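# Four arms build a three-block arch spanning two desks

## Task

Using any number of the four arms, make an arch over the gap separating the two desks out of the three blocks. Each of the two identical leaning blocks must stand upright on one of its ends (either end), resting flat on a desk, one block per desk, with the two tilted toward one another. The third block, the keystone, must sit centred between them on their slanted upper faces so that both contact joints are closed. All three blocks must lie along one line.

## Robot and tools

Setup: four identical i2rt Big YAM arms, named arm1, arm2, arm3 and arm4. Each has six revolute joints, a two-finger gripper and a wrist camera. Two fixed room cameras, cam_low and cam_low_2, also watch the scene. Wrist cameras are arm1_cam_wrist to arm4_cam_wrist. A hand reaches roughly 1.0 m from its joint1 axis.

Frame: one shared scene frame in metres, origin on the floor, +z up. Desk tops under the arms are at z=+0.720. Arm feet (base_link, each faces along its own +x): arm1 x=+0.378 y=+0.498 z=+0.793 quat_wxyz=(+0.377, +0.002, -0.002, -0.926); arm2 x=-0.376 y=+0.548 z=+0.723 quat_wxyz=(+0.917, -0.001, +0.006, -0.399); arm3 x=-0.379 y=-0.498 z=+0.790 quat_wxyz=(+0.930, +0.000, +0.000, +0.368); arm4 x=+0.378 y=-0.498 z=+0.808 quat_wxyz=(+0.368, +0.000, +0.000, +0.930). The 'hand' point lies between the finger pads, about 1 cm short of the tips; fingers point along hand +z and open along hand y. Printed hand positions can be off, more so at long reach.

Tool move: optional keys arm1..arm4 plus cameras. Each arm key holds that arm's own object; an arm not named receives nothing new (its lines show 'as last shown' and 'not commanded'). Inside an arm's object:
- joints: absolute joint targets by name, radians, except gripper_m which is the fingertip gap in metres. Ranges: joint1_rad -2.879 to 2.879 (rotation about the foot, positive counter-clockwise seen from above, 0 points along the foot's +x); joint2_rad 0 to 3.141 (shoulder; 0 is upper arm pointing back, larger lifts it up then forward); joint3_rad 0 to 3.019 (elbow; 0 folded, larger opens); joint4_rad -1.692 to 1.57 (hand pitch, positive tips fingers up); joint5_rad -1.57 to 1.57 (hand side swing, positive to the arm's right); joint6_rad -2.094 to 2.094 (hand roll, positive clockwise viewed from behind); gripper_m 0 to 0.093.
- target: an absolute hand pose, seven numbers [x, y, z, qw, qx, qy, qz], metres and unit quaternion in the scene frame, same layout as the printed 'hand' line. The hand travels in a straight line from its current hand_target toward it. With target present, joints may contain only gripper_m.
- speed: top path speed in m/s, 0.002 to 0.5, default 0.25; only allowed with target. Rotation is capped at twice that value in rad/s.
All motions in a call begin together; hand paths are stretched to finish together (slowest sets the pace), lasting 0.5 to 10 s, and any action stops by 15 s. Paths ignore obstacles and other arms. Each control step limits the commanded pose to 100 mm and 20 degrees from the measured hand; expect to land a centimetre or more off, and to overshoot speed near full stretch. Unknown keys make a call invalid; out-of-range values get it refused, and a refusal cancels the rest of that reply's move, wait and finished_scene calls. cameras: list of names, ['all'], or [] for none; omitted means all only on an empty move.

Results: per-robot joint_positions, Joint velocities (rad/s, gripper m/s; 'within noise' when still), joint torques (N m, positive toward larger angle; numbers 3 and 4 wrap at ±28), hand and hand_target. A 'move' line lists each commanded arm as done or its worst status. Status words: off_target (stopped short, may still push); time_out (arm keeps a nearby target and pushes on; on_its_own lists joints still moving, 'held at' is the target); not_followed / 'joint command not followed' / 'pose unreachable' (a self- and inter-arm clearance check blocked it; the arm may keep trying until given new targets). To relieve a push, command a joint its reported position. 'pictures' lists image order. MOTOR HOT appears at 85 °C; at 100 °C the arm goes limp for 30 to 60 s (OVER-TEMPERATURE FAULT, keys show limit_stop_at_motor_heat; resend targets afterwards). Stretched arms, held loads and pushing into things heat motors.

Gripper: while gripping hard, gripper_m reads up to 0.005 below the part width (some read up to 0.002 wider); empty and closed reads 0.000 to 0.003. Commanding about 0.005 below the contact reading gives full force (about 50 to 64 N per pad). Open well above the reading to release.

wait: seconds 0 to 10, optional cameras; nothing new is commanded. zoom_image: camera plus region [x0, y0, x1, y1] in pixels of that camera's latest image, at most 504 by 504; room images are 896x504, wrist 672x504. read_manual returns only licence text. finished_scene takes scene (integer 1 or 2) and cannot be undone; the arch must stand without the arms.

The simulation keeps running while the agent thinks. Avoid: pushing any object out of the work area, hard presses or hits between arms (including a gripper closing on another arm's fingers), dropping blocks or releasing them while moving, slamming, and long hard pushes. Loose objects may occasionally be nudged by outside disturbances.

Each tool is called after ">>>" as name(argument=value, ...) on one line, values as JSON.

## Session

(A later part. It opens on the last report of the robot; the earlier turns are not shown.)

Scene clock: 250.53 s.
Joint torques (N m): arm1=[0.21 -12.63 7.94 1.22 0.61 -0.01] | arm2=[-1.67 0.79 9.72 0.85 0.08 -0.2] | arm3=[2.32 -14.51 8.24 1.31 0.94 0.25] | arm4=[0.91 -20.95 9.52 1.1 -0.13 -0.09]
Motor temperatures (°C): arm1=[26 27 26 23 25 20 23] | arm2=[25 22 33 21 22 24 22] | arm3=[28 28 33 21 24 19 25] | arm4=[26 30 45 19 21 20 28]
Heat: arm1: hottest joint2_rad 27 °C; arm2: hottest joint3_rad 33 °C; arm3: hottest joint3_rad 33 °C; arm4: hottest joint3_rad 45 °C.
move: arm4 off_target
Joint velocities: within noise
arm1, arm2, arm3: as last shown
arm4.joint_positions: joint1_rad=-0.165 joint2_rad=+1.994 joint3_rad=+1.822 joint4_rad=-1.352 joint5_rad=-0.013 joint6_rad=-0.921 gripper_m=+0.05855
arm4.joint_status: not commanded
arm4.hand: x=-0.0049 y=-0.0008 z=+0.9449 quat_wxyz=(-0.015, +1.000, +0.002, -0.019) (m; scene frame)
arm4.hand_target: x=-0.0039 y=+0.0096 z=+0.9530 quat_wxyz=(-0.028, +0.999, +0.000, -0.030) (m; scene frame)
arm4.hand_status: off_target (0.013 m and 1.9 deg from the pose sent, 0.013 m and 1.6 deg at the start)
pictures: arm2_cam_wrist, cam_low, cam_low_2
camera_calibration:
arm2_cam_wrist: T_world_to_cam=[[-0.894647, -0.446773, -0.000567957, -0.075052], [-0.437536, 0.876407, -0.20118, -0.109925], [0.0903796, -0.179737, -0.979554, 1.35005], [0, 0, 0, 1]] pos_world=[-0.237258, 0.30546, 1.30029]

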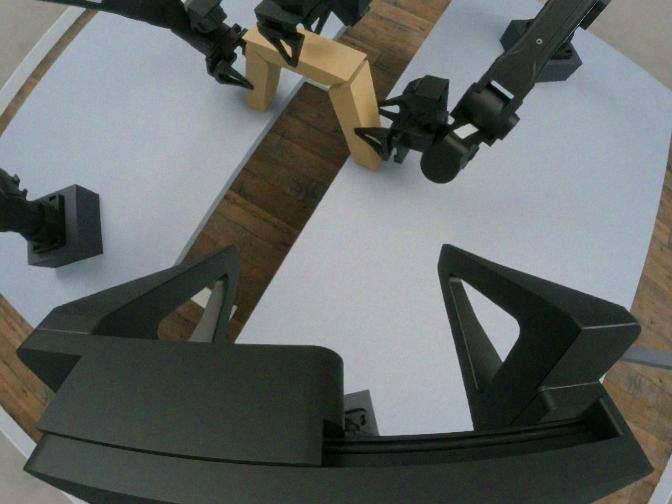

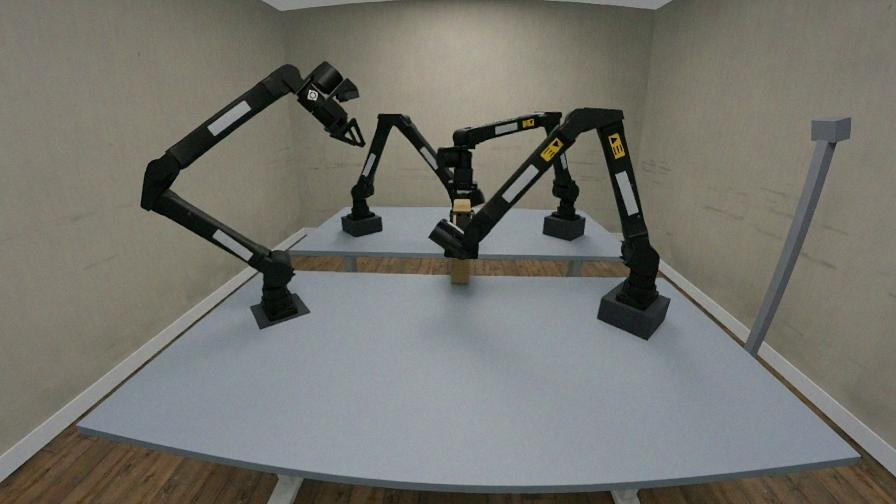

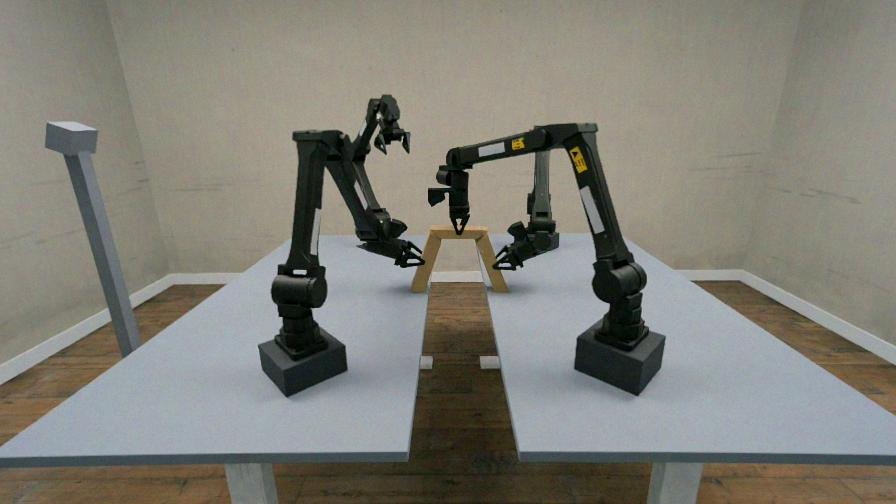

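>>> move(arm4={"target": [-0.0039, 0.0096, 0.941, 0.0278, -0.9992, 0.0002, 0.0298], "speed": 0.05}, cameras=["cam_low_2", "cam_low", "arm2_cam_wrist"])

>>> zoom_image(camera="cam_low_2", region=[424, 218, 454, 248])

>>> zoom_image(camera="cam_low_2", region=[462, 218, 492, 248])

>>> zoom_image(camera="cam_low", region=[430, 170, 490, 230])

>>> zoom_image(camera="arm2_cam_wrist", region=[230, 0, 380, 112])

Scene clock: 254.20 s.
Joint torques (N m): arm1=[0.21 -12.57 7.92 1.18 0.61 -0.01] | arm2=[-1.9 0.56 9.73 0.84 0.09 -0.18] | arm3=[1.79 -14.62 8.24 1.21 0.94 0.26] | arm4=[0.97 -20.42 9.44 1.18 -0.13 -0.09]
Motor temperatures (°C): arm1=[26 27 26 23 25 20 23] | arm2=[25 22 33 21 22 24 22] | arm3=[28 28 33 21 24 19 25] | arm4=[26 30 44 19 21 20 28]
Heat: arm1: hottest joint2_rad 27 °C; arm2: hottest joint3_rad 33 °C; arm3: hottest joint3_rad 33 °C; arm4: hottest joint3_rad 44 °C.
move: arm4 off_target
Joint velocities: within noise
arm1, arm2, arm3: as last shown
arm4.joint_positions: joint1_rad=-0.165 joint2_rad=+1.994 joint3_rad=+1.799 joint4_rad=-1.324 joint5_rad=-0.013 joint6_rad=-0.921 gripper_m=+0.05855
arm4.joint_status: not commanded
arm4.hand: x=-0.0045 y=-0.0012 z=+0.9362 quat_wxyz=(-0.016, +1.000, +0.002, -0.021) (m; scene frame)
arm4.hand_target: x=-0.0036 y=+0.0093 z=+0.9411 quat_wxyz=(-0.028, +0.999, +0.000, -0.029) (m; scene frame)
arm4.hand_status: off_target (0.012 m and 1.7 deg from the pose sent, 0.011 m and 1.9 deg at the start)
pictures: arm2_cam_wrist, cam_low, cam_low_2
camera_calibration:
arm2_cam_wrist: T_world_to_cam=[[-0.894647, -0.446773, -0.000567957, -0.075052], [-0.437536, 0.876407, -0.20118, -0.109925], [0.0903796, -0.179737, -0.979554, 1.35005], [0, 0, 0, 1]] pos_world=[-0.237258, 0.30546, 1.30029]

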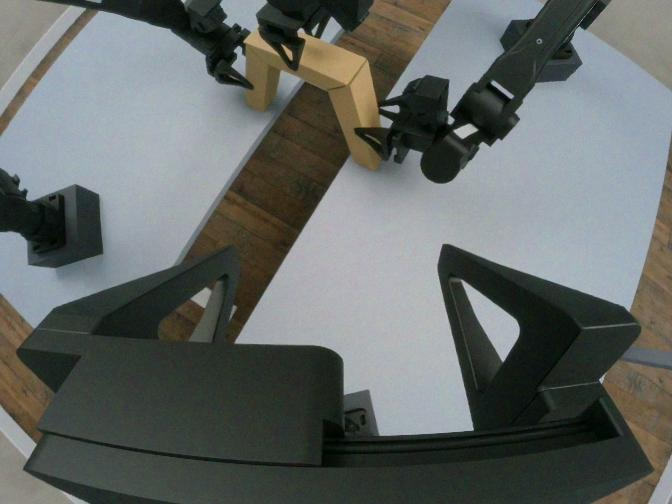

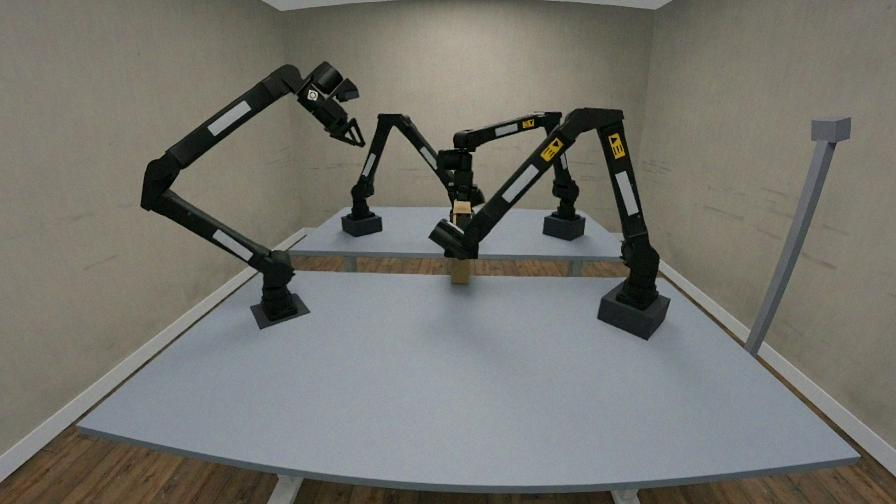

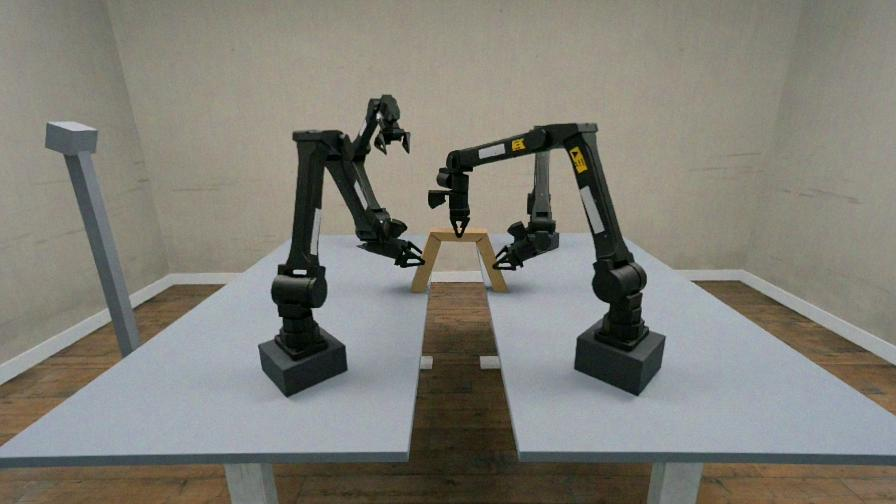

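Scaled by 16.800 from the camera's 896x504 image, which has a finer 1280x720 frame.

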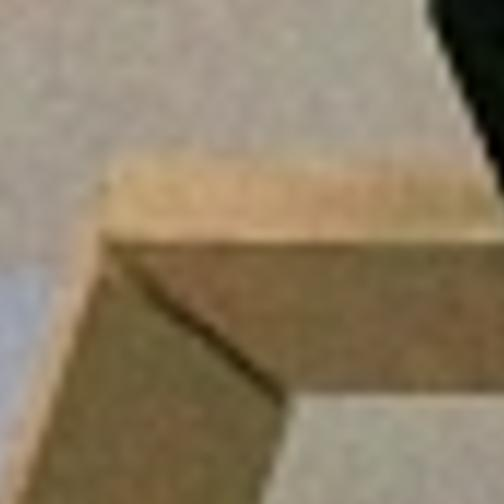

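Scaled by 16.800 from the camera's 896x504 image, which has a finer 1280x720 frame.

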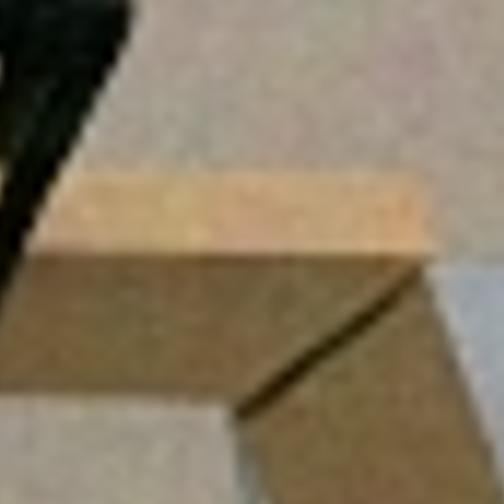

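Scaled by 8.400 from the camera's 896x504 image, which has a finer 1280x720 frame.

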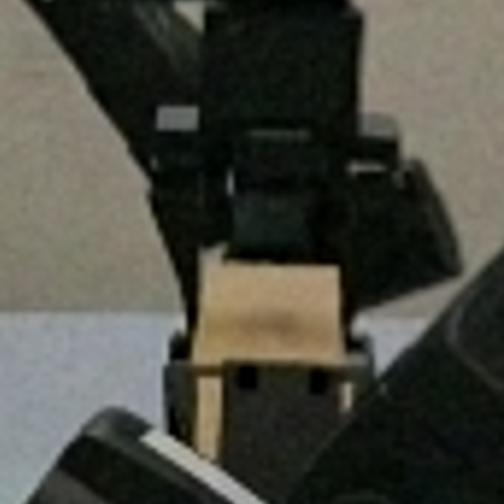

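Scaled by 3.360 from the camera's 672x504 image, which has a finer 960x720 frame.

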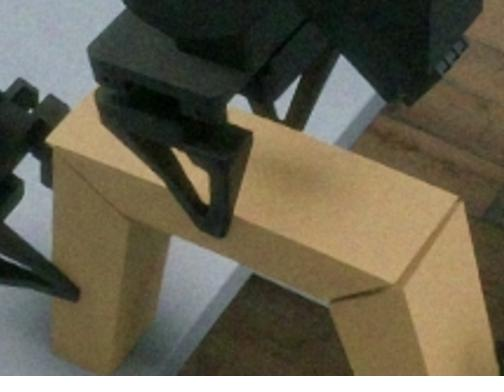

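>>> move(arm4={"target": [-0.0039, 0.0098, 0.933, 0.0278, -0.9992, 0.0002, 0.0298], "speed": 0.04}, cameras=["cam_low_2", "cam_low", "arm2_cam_wrist"])

>>> zoom_image(camera="cam_low_2", region=[424, 218, 454, 248])

>>> zoom_image(camera="cam_low_2", region=[462, 218, 492, 248])

>>> zoom_image(camera="cam_low", region=[430, 170, 490, 230])

>>> zoom_image(camera="arm2_cam_wrist", region=[230, 0, 380, 112])

Scene clock: 256.87 s.
Joint torques (N m): arm1=[0.15 -12.57 7.88 1.22 0.6 -0.01] | arm2=[-1.79 0.67 9.72 0.8 0.1 -0.17] | arm3=[2.14 -14.8 8.18 1.4 0.94 0.25] | arm4=[0.79 -20.13 9.18 1.39 -0.13 -0.09]
Motor temperatures (°C): arm1=[26 27 26 23 25 20 23] | arm2=[25 22 33 21 22 24 22] | arm3=[28 28 33 21 24 19 25] | arm4=[26 30 44 19 21 20 28]
Heat: arm1: hottest joint2_rad 27 °C; arm2: hottest joint3_rad 33 °C; arm3: hottest joint3_rad 33 °C; arm4: hottest joint3_rad 44 °C.
move: arm4 off_target
Joint velocities: within noise
arm1, arm2, arm3: as last shown
arm4.joint_positions: joint1_rad=-0.165 joint2_rad=+1.994 joint3_rad=+1.789 joint4_rad=-1.309 joint5_rad=-0.013 joint6_rad=-0.921 gripper_m=+0.05855
arm4.joint_status: not commanded
arm4.hand: x=-0.0049 y=-0.0008 z=+0.9326 quat_wxyz=(-0.018, +1.000, +0.002, -0.022) (m; scene frame)
arm4.hand_target: x=-0.0039 y=+0.0098 z=+0.9332 quat_wxyz=(-0.028, +0.999, +0.000, -0.030) (m; scene frame)
arm4.hand_status: off_target (0.011 m and 1.4 deg from the pose sent, 0.012 m and 1.7 deg at the start)
pictures: arm2_cam_wrist, cam_low, cam_low_2
camera_calibration:
arm2_cam_wrist: T_world_to_cam=[[-0.894647, -0.446773, -0.000567957, -0.075052], [-0.437536, 0.876407, -0.20118, -0.109925], [0.0903796, -0.179737, -0.979554, 1.35005], [0, 0, 0, 1]] pos_world=[-0.237258, 0.30546, 1.30029]

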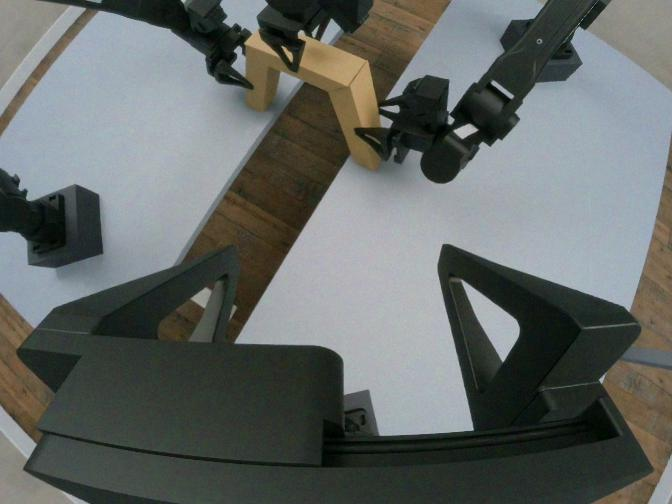

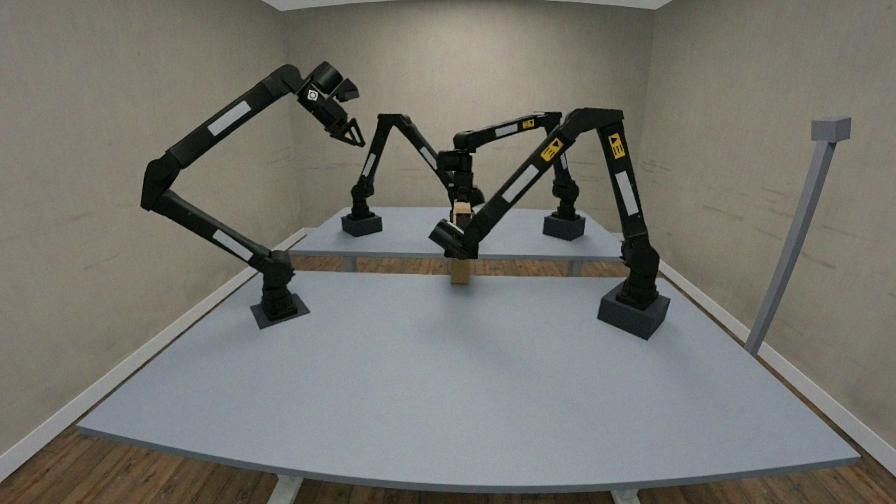

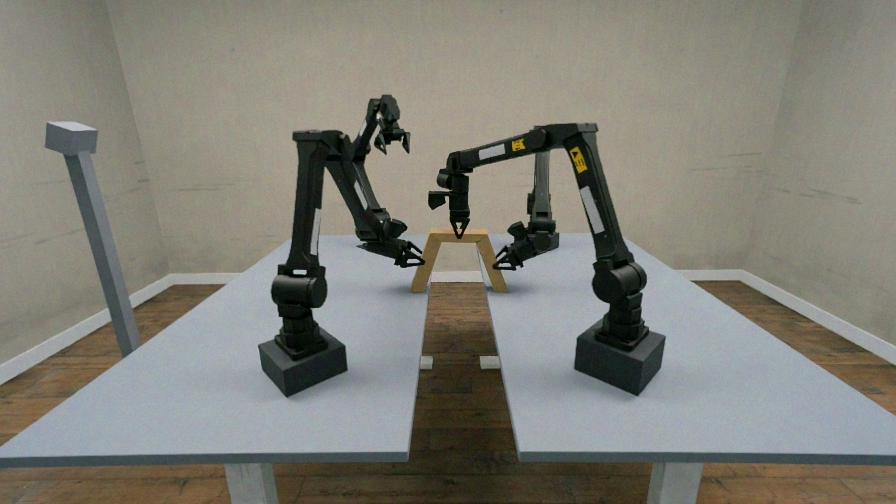

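Scaled by 16.800 from the camera's 896x504 image, which has a finer 1280x720 frame.

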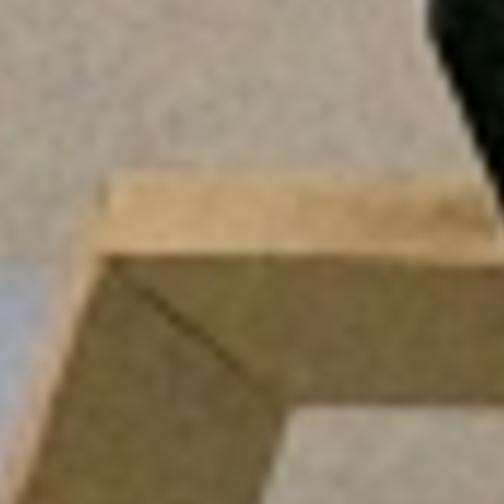

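Scaled by 16.800 from the camera's 896x504 image, which has a finer 1280x720 frame.

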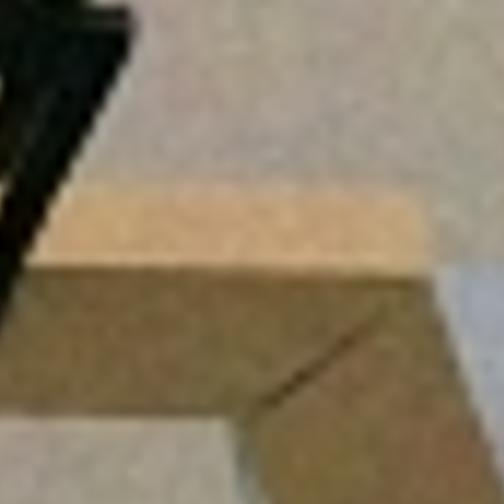

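Scaled by 8.400 from the camera's 896x504 image, which has a finer 1280x720 frame.

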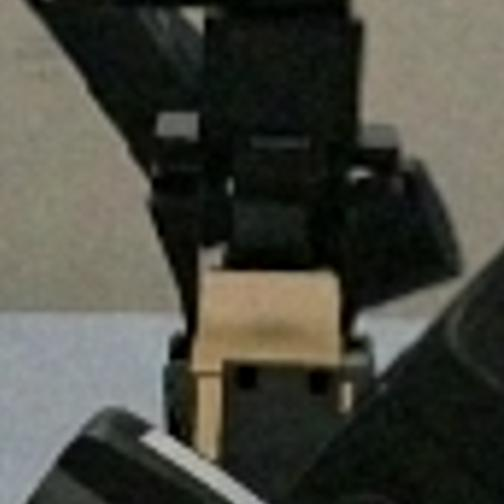

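Scaled by 3.360 from the camera's 672x504 image, which has a finer 960x720 frame.

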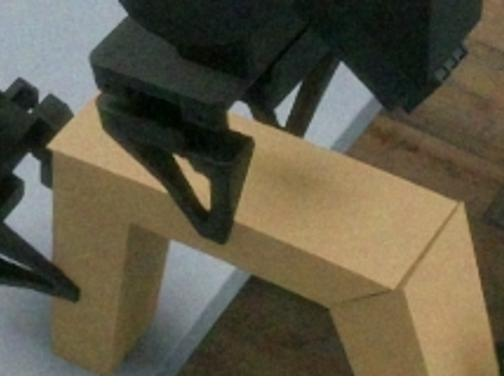

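>>> move(arm4={"target": [-0.0039, 0.0100, 0.924, 0.0278, -0.9992, 0.0002, 0.0298], "speed": 0.04}, cameras=["cam_low_2", "cam_low", "arm2_cam_wrist"])

>>> zoom_image(camera="cam_low_2", region=[390, 190, 530, 310])

>>> zoom_image(camera="cam_low_2", region=[424, 218, 454, 248])

>>> zoom_image(camera="cam_low_2", region=[462, 218, 492, 248])

>>> zoom_image(camera="arm2_cam_wrist", region=[230, 0, 380, 112])

Scene clock: 259.33 s.
Joint torques (N m): arm1=[0.21 -12.63 7.88 1.21 0.6 -0.01] | arm2=[-1.96 0.91 9.73 0.9 0.1 -0.19] | arm3=[2.2 -14.74 8.2 1.21 0.93 0.24] | arm4=[0.91 -19.78 8.35 1.91 -0.11 -0.08]
Motor temperatures (°C): arm1=[26 27 26 23 25 20 23] | arm2=[25 22 33 21 22 24 22] | arm3=[28 28 33 21 24 19 25] | arm4=[26 29 43 19 21 20 28]
Heat: arm1: hottest joint2_rad 27 °C; arm2: hottest joint3_rad 33 °C; arm3: hottest joint3_rad 33 °C; arm4: hottest joint3_rad 43 °C.
move: arm4 off_target
Joint velocities: within noise
arm1.joint_positions: joint1_rad=+0.635 joint2_rad=+1.953 joint3_rad=+1.125 joint4_rad=-0.289 joint5_rad=+1.150 joint6_rad=+1.160 gripper_m=+0.05917
arm1.joint_status: not commanded
arm1.hand: x=+0.1343 y=-0.0173 z=+0.8387 quat_wxyz=(-0.032, -0.828, +0.021, +0.559) (m; scene frame)
arm1.hand_target: x=+0.1340 y=-0.0199 z=+0.8370 quat_wxyz=(-0.039, -0.826, +0.027, +0.561) (m; scene frame)
arm1.hand_status: not commanded
arm2: as last shown
arm3.joint_positions: joint1_rad=+0.627 joint2_rad=+1.948 joint3_rad=+1.090 joint4_rad=-0.101 joint5_rad=+1.199 joint6_rad=+1.029 gripper_m=+0.06087
arm3.joint_status: not commanded
arm3.hand: x=-0.1158 y=+0.0140 z=+0.8471 quat_wxyz=(-0.591, -0.030, -0.805, -0.040) (m; scene frame)
arm3.hand_target: x=-0.1206 y=+0.0295 z=+0.8561 quat_wxyz=(-0.596, -0.044, -0.799, -0.064) (m; scene frame)
arm3.hand_status: not commanded
arm4.joint_positions: joint1_rad=-0.166 joint2_rad=+1.994 joint3_rad=+1.785 joint4_rad=-1.303 joint5_rad=-0.016 joint6_rad=-0.922 gripper_m=+0.05855
arm4.joint_status: not commanded
arm4.hand: x=-0.0053 y=-0.0007 z=+0.9312 quat_wxyz=(-0.018, +1.000, +0.002, -0.024) (m; scene frame)
arm4.hand_target: x=-0.0038 y=+0.0092 z=+0.9241 quat_wxyz=(-0.026, +0.999, +0.000, -0.030) (m; scene frame)
arm4.hand_status: off_target (0.013 m and 1.3 deg from the pose sent, 0.014 m and 1.4 deg at the start)
pictures: arm2_cam_wrist, cam_low, cam_low_2
camera_calibration:
arm2_cam_wrist: T_world_to_cam=[[-0.894647, -0.446773, -0.000567957, -0.075052], [-0.437536, 0.876407, -0.20118, -0.109925], [0.0903796, -0.179737, -0.979554, 1.35005], [0, 0, 0, 1]] pos_world=[-0.237258, 0.30546, 1.30029]

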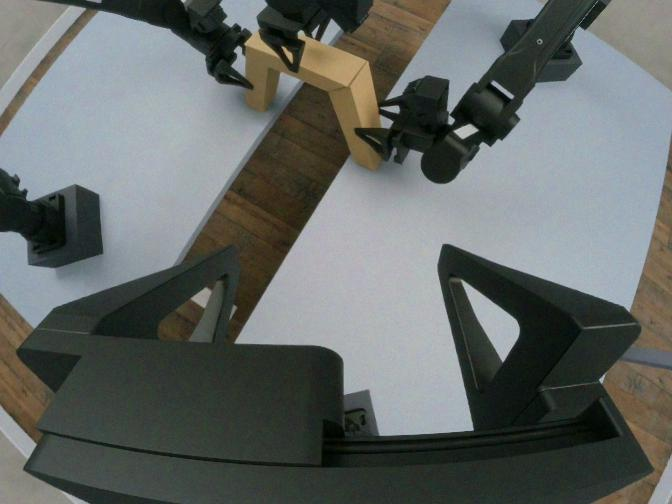

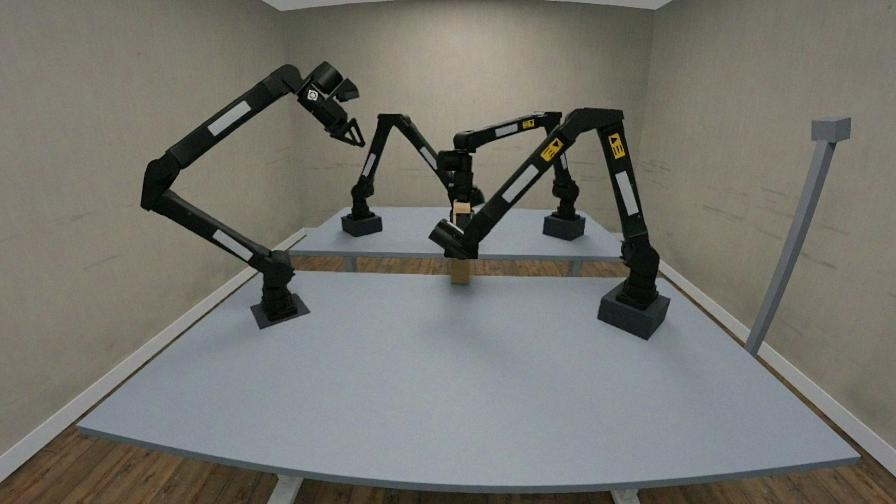

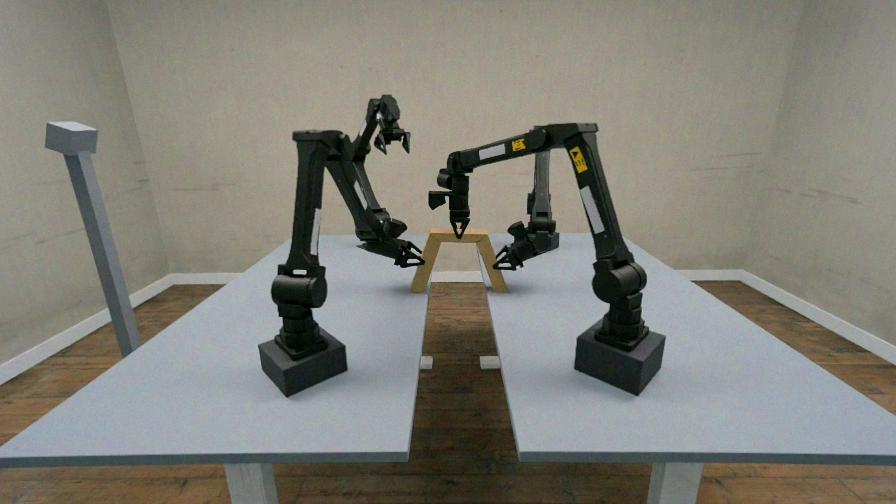

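Scaled by 3.600 from the camera's 896x504 image, which has a finer 1280x720 frame.

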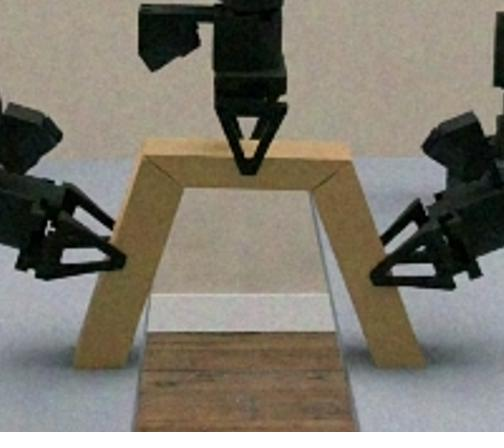

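Scaled by 16.800 from the camera's 896x504 image, which has a finer 1280x720 frame.

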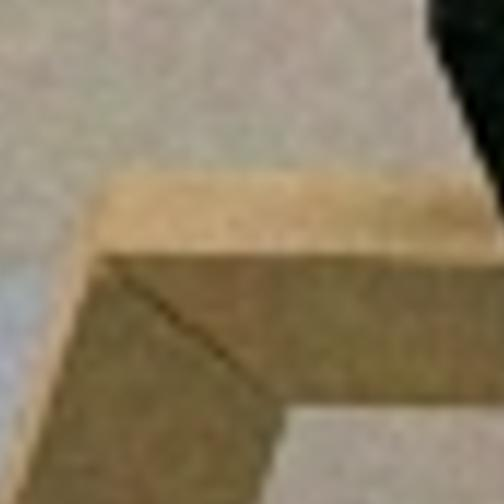

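Scaled by 16.800 from the camera's 896x504 image, which has a finer 1280x720 frame.

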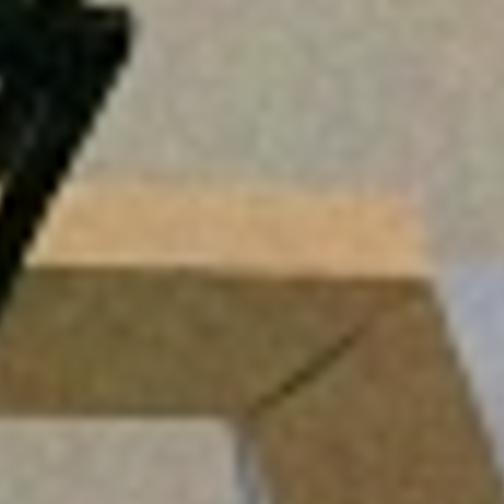

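Scaled by 3.360 from the camera's 672x504 image, which has a finer 960x720 frame.

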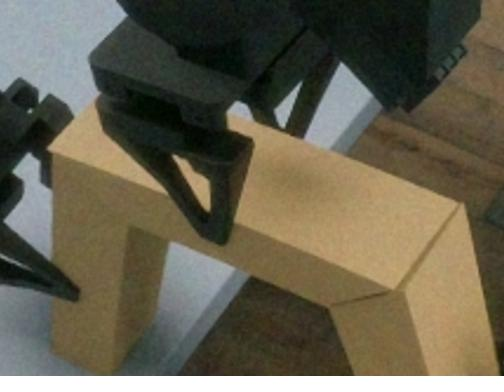

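>>> move(arm4={"joints": {"gripper_m": 0.066}}, cameras=["cam_low_2", "cam_low", "arm2_cam_wrist"])

>>> zoom_image(camera="cam_low_2", region=[390, 190, 530, 310])

>>> zoom_image(camera="cam_low_2", region=[424, 218, 454, 248])

>>> zoom_image(camera="cam_low_2", region=[462, 218, 492, 248])

>>> zoom_image(camera="arm2_cam_wrist", region=[230, 0, 380, 112])

Scene clock: 261.77 s.
Joint torques (N m): arm1=[0.26 -12.51 7.9 1.22 0.61 -0.01] | arm2=[-1.85 0.67 9.73 0.83 0.08 -0.19] | arm3=[1.96 -14.68 8.18 1.33 0.92 0.27] | arm4=[0.91 -19.78 8.92 1.18 -0.11 -0.08]
Motor temperatures (°C): arm1=[26 27 26 23 25 20 23] | arm2=[25 22 33 21 22 24 22] | arm3=[28 28 33 21 24 19 25] | arm4=[26 29 43 19 21 20 28]
Heat: arm1: hottest joint2_rad 27 °C; arm2: hottest joint3_rad 33 °C; arm3: hottest joint3_rad 33 °C; arm4: hottest joint3_rad 43 °C.
move: arm4 done
Joint velocities: within noise
arm1, arm2, arm3: as last shown
arm3.hand_target: x=-0.1206 y=+0.0294 z=+0.8560 quat_wxyz=(-0.596, -0.044, -0.799, -0.064) (m; scene frame)
arm4.joint_positions: joint1_rad=-0.166 joint2_rad=+1.994 joint3_rad=+1.777 joint4_rad=-1.285 joint5_rad=-0.013 joint6_rad=-0.922 gripper_m=+0.06589
arm4.joint_status: all done
arm4.hand: x=-0.0059 y=+0.0010 z=+0.9282 quat_wxyz=(-0.023, +0.999, +0.002, -0.026) (m; scene frame)
arm4.hand_target: x=-0.0035 y=+0.0097 z=+0.9240 quat_wxyz=(-0.028, +0.999, +0.000, -0.029) (m; scene frame)
arm4.hand_status: not commanded
pictures: arm2_cam_wrist, cam_low, cam_low_2
camera_calibration:
arm2_cam_wrist: T_world_to_cam=[[-0.894647, -0.446773, -0.000567957, -0.075052], [-0.437536, 0.876407, -0.20118, -0.109925], [0.0903796, -0.179737, -0.979554, 1.35005], [0, 0, 0, 1]] pos_world=[-0.237258, 0.30546, 1.30029]

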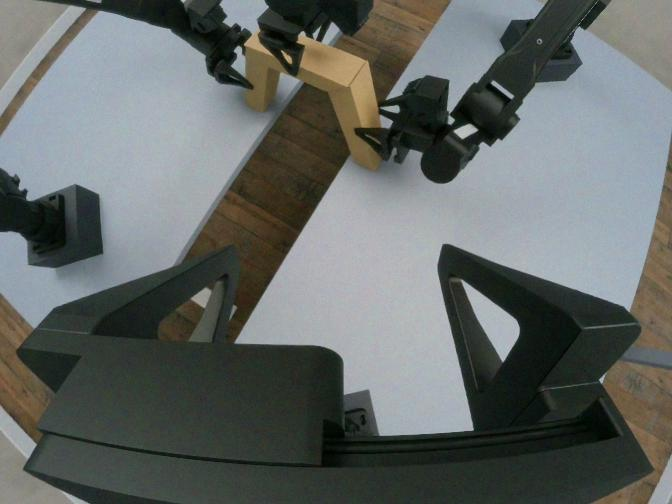

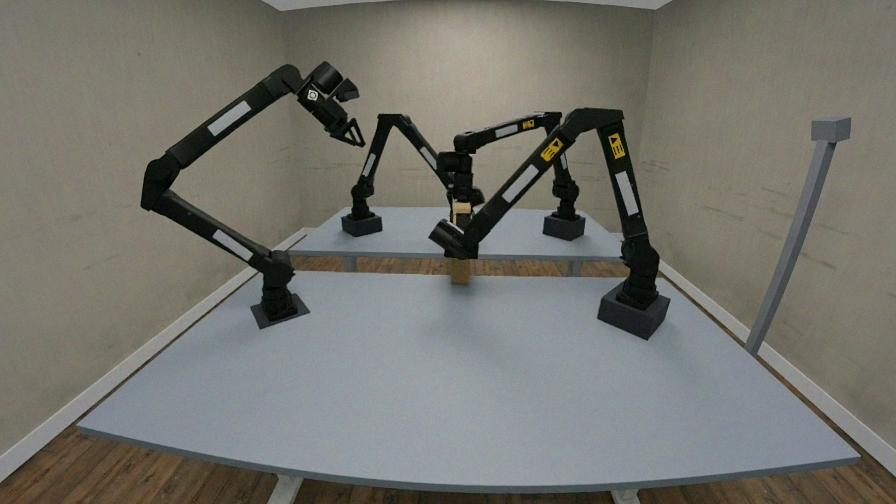

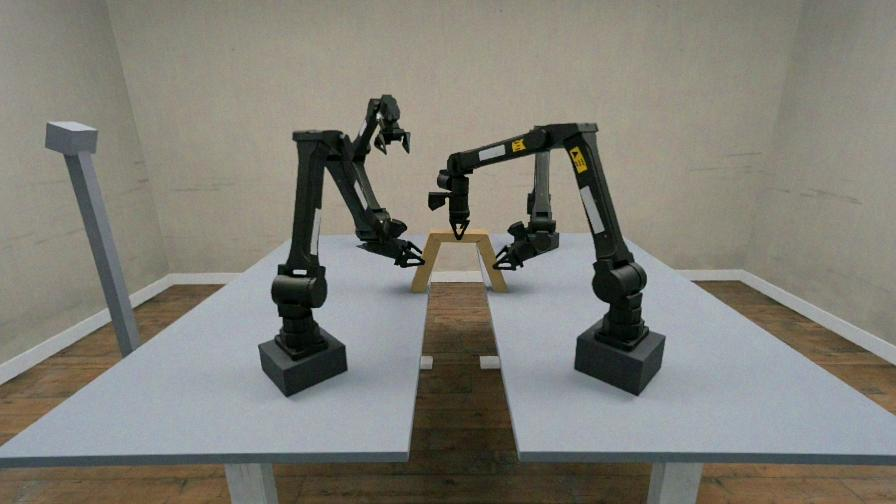

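Scaled by 3.600 from the camera's 896x504 image, which has a finer 1280x720 frame.

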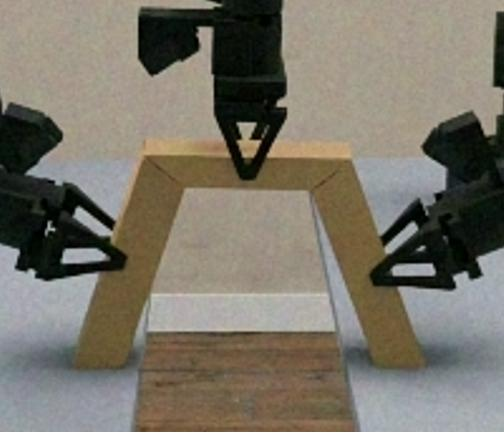

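Scaled by 16.800 from the camera's 896x504 image, which has a finer 1280x720 frame.

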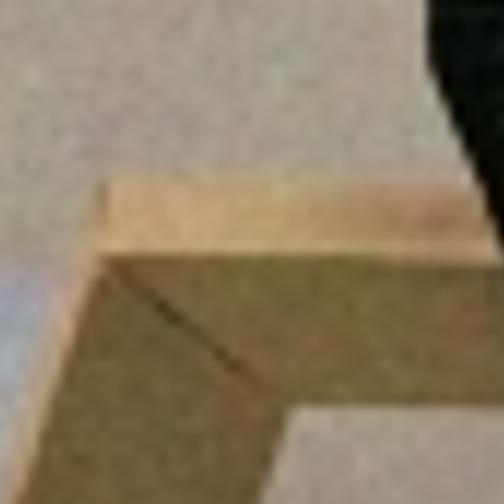

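Scaled by 16.800 from the camera's 896x504 image, which has a finer 1280x720 frame.

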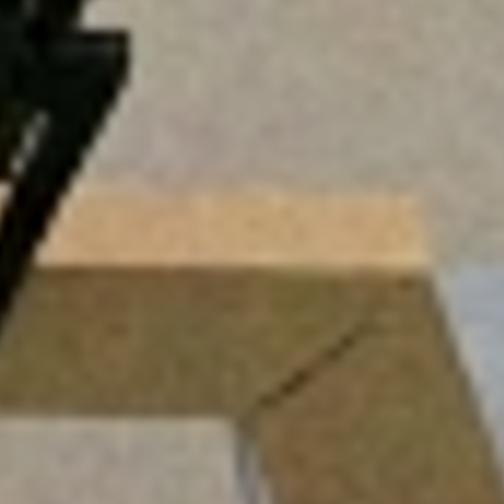

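Scaled by 3.360 from the camera's 672x504 image, which has a finer 960x720 frame.

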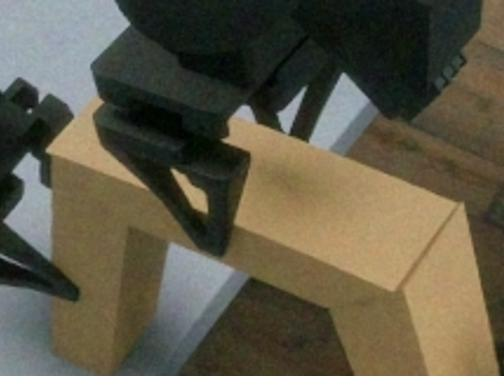

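>>> move(arm3={"target": [-0.1145, 0.0190, 0.849, 0.5920, 0.0320, 0.8040, 0.0440], "speed": 0.05}, cameras=["cam_low_2", "cam_low", "arm2_cam_wrist"])

>>> zoom_image(camera="cam_low_2", region=[390, 190, 530, 310])

>>> zoom_image(camera="cam_low_2", region=[424, 218, 454, 248])

>>> zoom_image(camera="arm2_cam_wrist", region=[220, 0, 480, 200])

Scene clock: 266.47 s.
Joint torques (N m): arm1=[0.21 -12.57 7.91 1.22 0.61 -0.01] | arm2=[-1.73 0.73 9.76 0.91 0.11 -0.19] | arm3=[1.14 -14.68 6.9 0.77 0.57 0.12] | arm4=[0.85 -19.72 8.95 1.17 -0.11 -0.08]
Motor temperatures (°C): arm1=[26 27 26 23 25 20 23] | arm2=[25 22 33 21 22 24 22] | arm3=[28 27 33 21 24 19 25] | arm4=[26 29 42 19 21 20 27]
Heat: arm1: hottest joint2_rad 27 °C; arm2: hottest joint3_rad 33 °C; arm3: hottest joint3_rad 33 °C; arm4: hottest joint3_rad 42 °C.
move: arm3 done
Joint velocities: within noise
arm1, arm4: as last shown
arm2.joint_positions: joint1_rad=-0.242 joint2_rad=+0.748 joint3_rad=+1.295 joint4_rad=-1.341 joint5_rad=-0.009 joint6_rad=+0.015 gripper_m=+0.09397
arm2.joint_status: not commanded
arm2.hand: x=-0.2293 y=+0.2950 z=+1.1822 quat_wxyz=(-0.325, -0.472, -0.798, +0.187) (m; scene frame)
arm2.hand_target: x=-0.2328 y=+0.2941 z=+1.1829 quat_wxyz=(-0.320, -0.471, -0.799, +0.191) (m; scene frame)
arm2.hand_status: not commanded
arm3.joint_positions: joint1_rad=+0.627 joint2_rad=+1.948 joint3_rad=+1.090 joint4_rad=-0.101 joint5_rad=+1.199 joint6_rad=+1.028 gripper_m=+0.06087
arm3.joint_status: not commanded
arm3.hand: x=-0.1158 y=+0.0140 z=+0.8471 quat_wxyz=(-0.591, -0.030, -0.805, -0.039) (m; scene frame)
arm3.hand_target: x=-0.1145 y=+0.0189 z=+0.8492 quat_wxyz=(-0.592, -0.033, -0.804, -0.044) (m; scene frame)
arm3.hand_status: done (0.005 m and 0.6 deg from the pose sent, 0.005 m and 0.5 deg at the start)
arm4.joint_positions: joint1_rad=-0.166 joint2_rad=+1.994 joint3_rad=+1.777 joint4_rad=-1.285 joint5_rad=-0.013 joint6_rad=-0.922 gripper_m=+0.06590
arm4.hand_target: x=-0.0034 y=+0.0096 z=+0.9240 quat_wxyz=(-0.027, +0.999, +0.000, -0.029) (m; scene frame)
pictures: arm2_cam_wrist, cam_low, cam_low_2
camera_calibration:
arm2_cam_wrist: T_world_to_cam=[[-0.894647, -0.446773, -0.000567957, -0.075052], [-0.437536, 0.876407, -0.20118, -0.109925], [0.0903796, -0.179737, -0.979554, 1.35005], [0, 0, 0, 1]] pos_world=[-0.237258, 0.30546, 1.30029]

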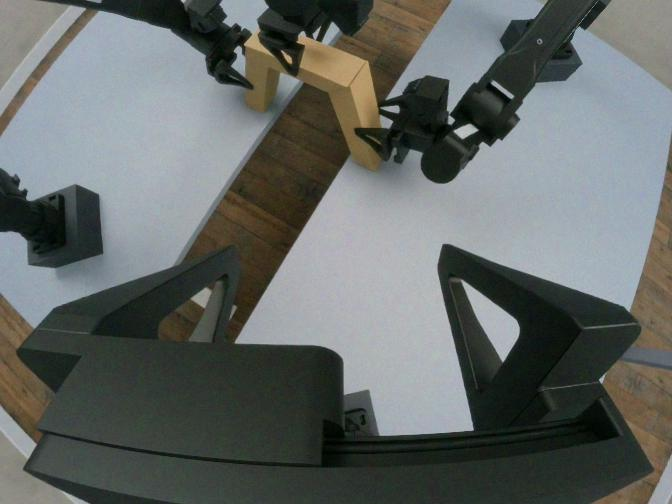

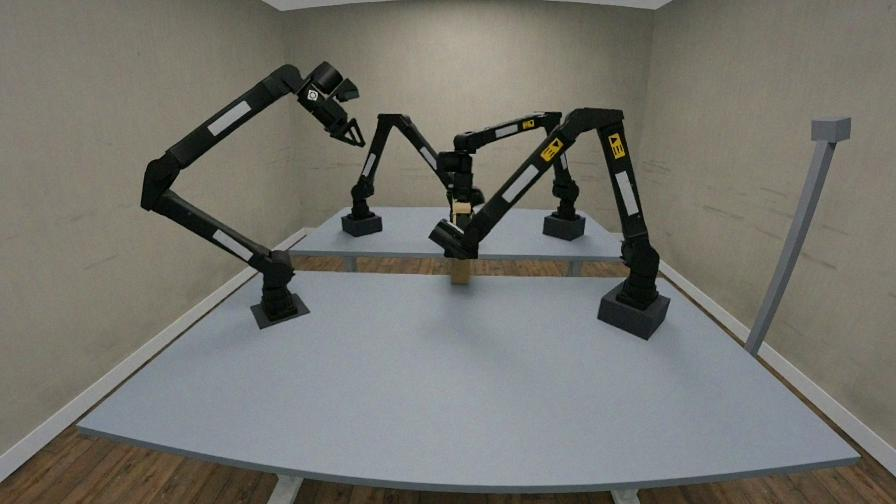

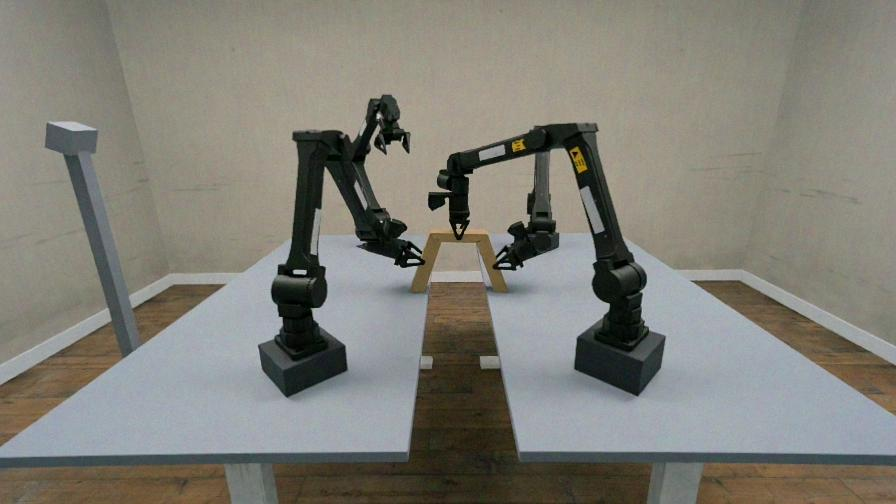

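Scaled by 3.600 from the camera's 896x504 image, which has a finer 1280x720 frame.

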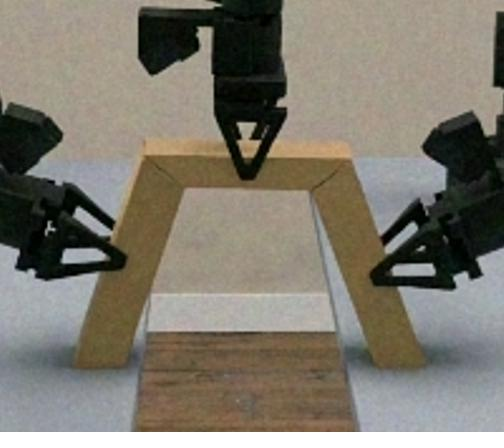

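Scaled by 16.800 from the camera's 896x504 image, which has a finer 1280x720 frame.

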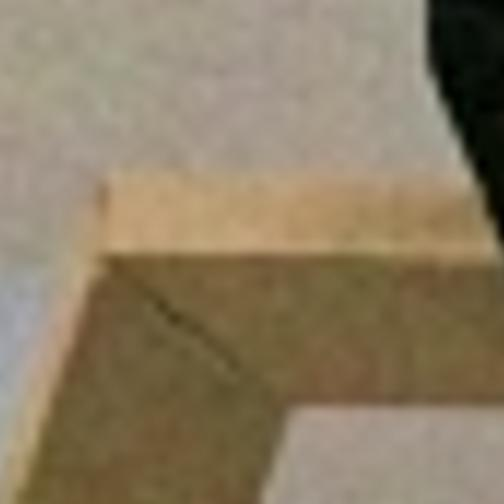

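Scaled by 1.938 from the camera's 672x504 image, which has a finer 960x720 frame.

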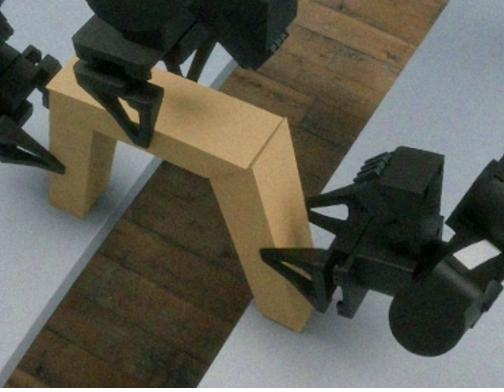

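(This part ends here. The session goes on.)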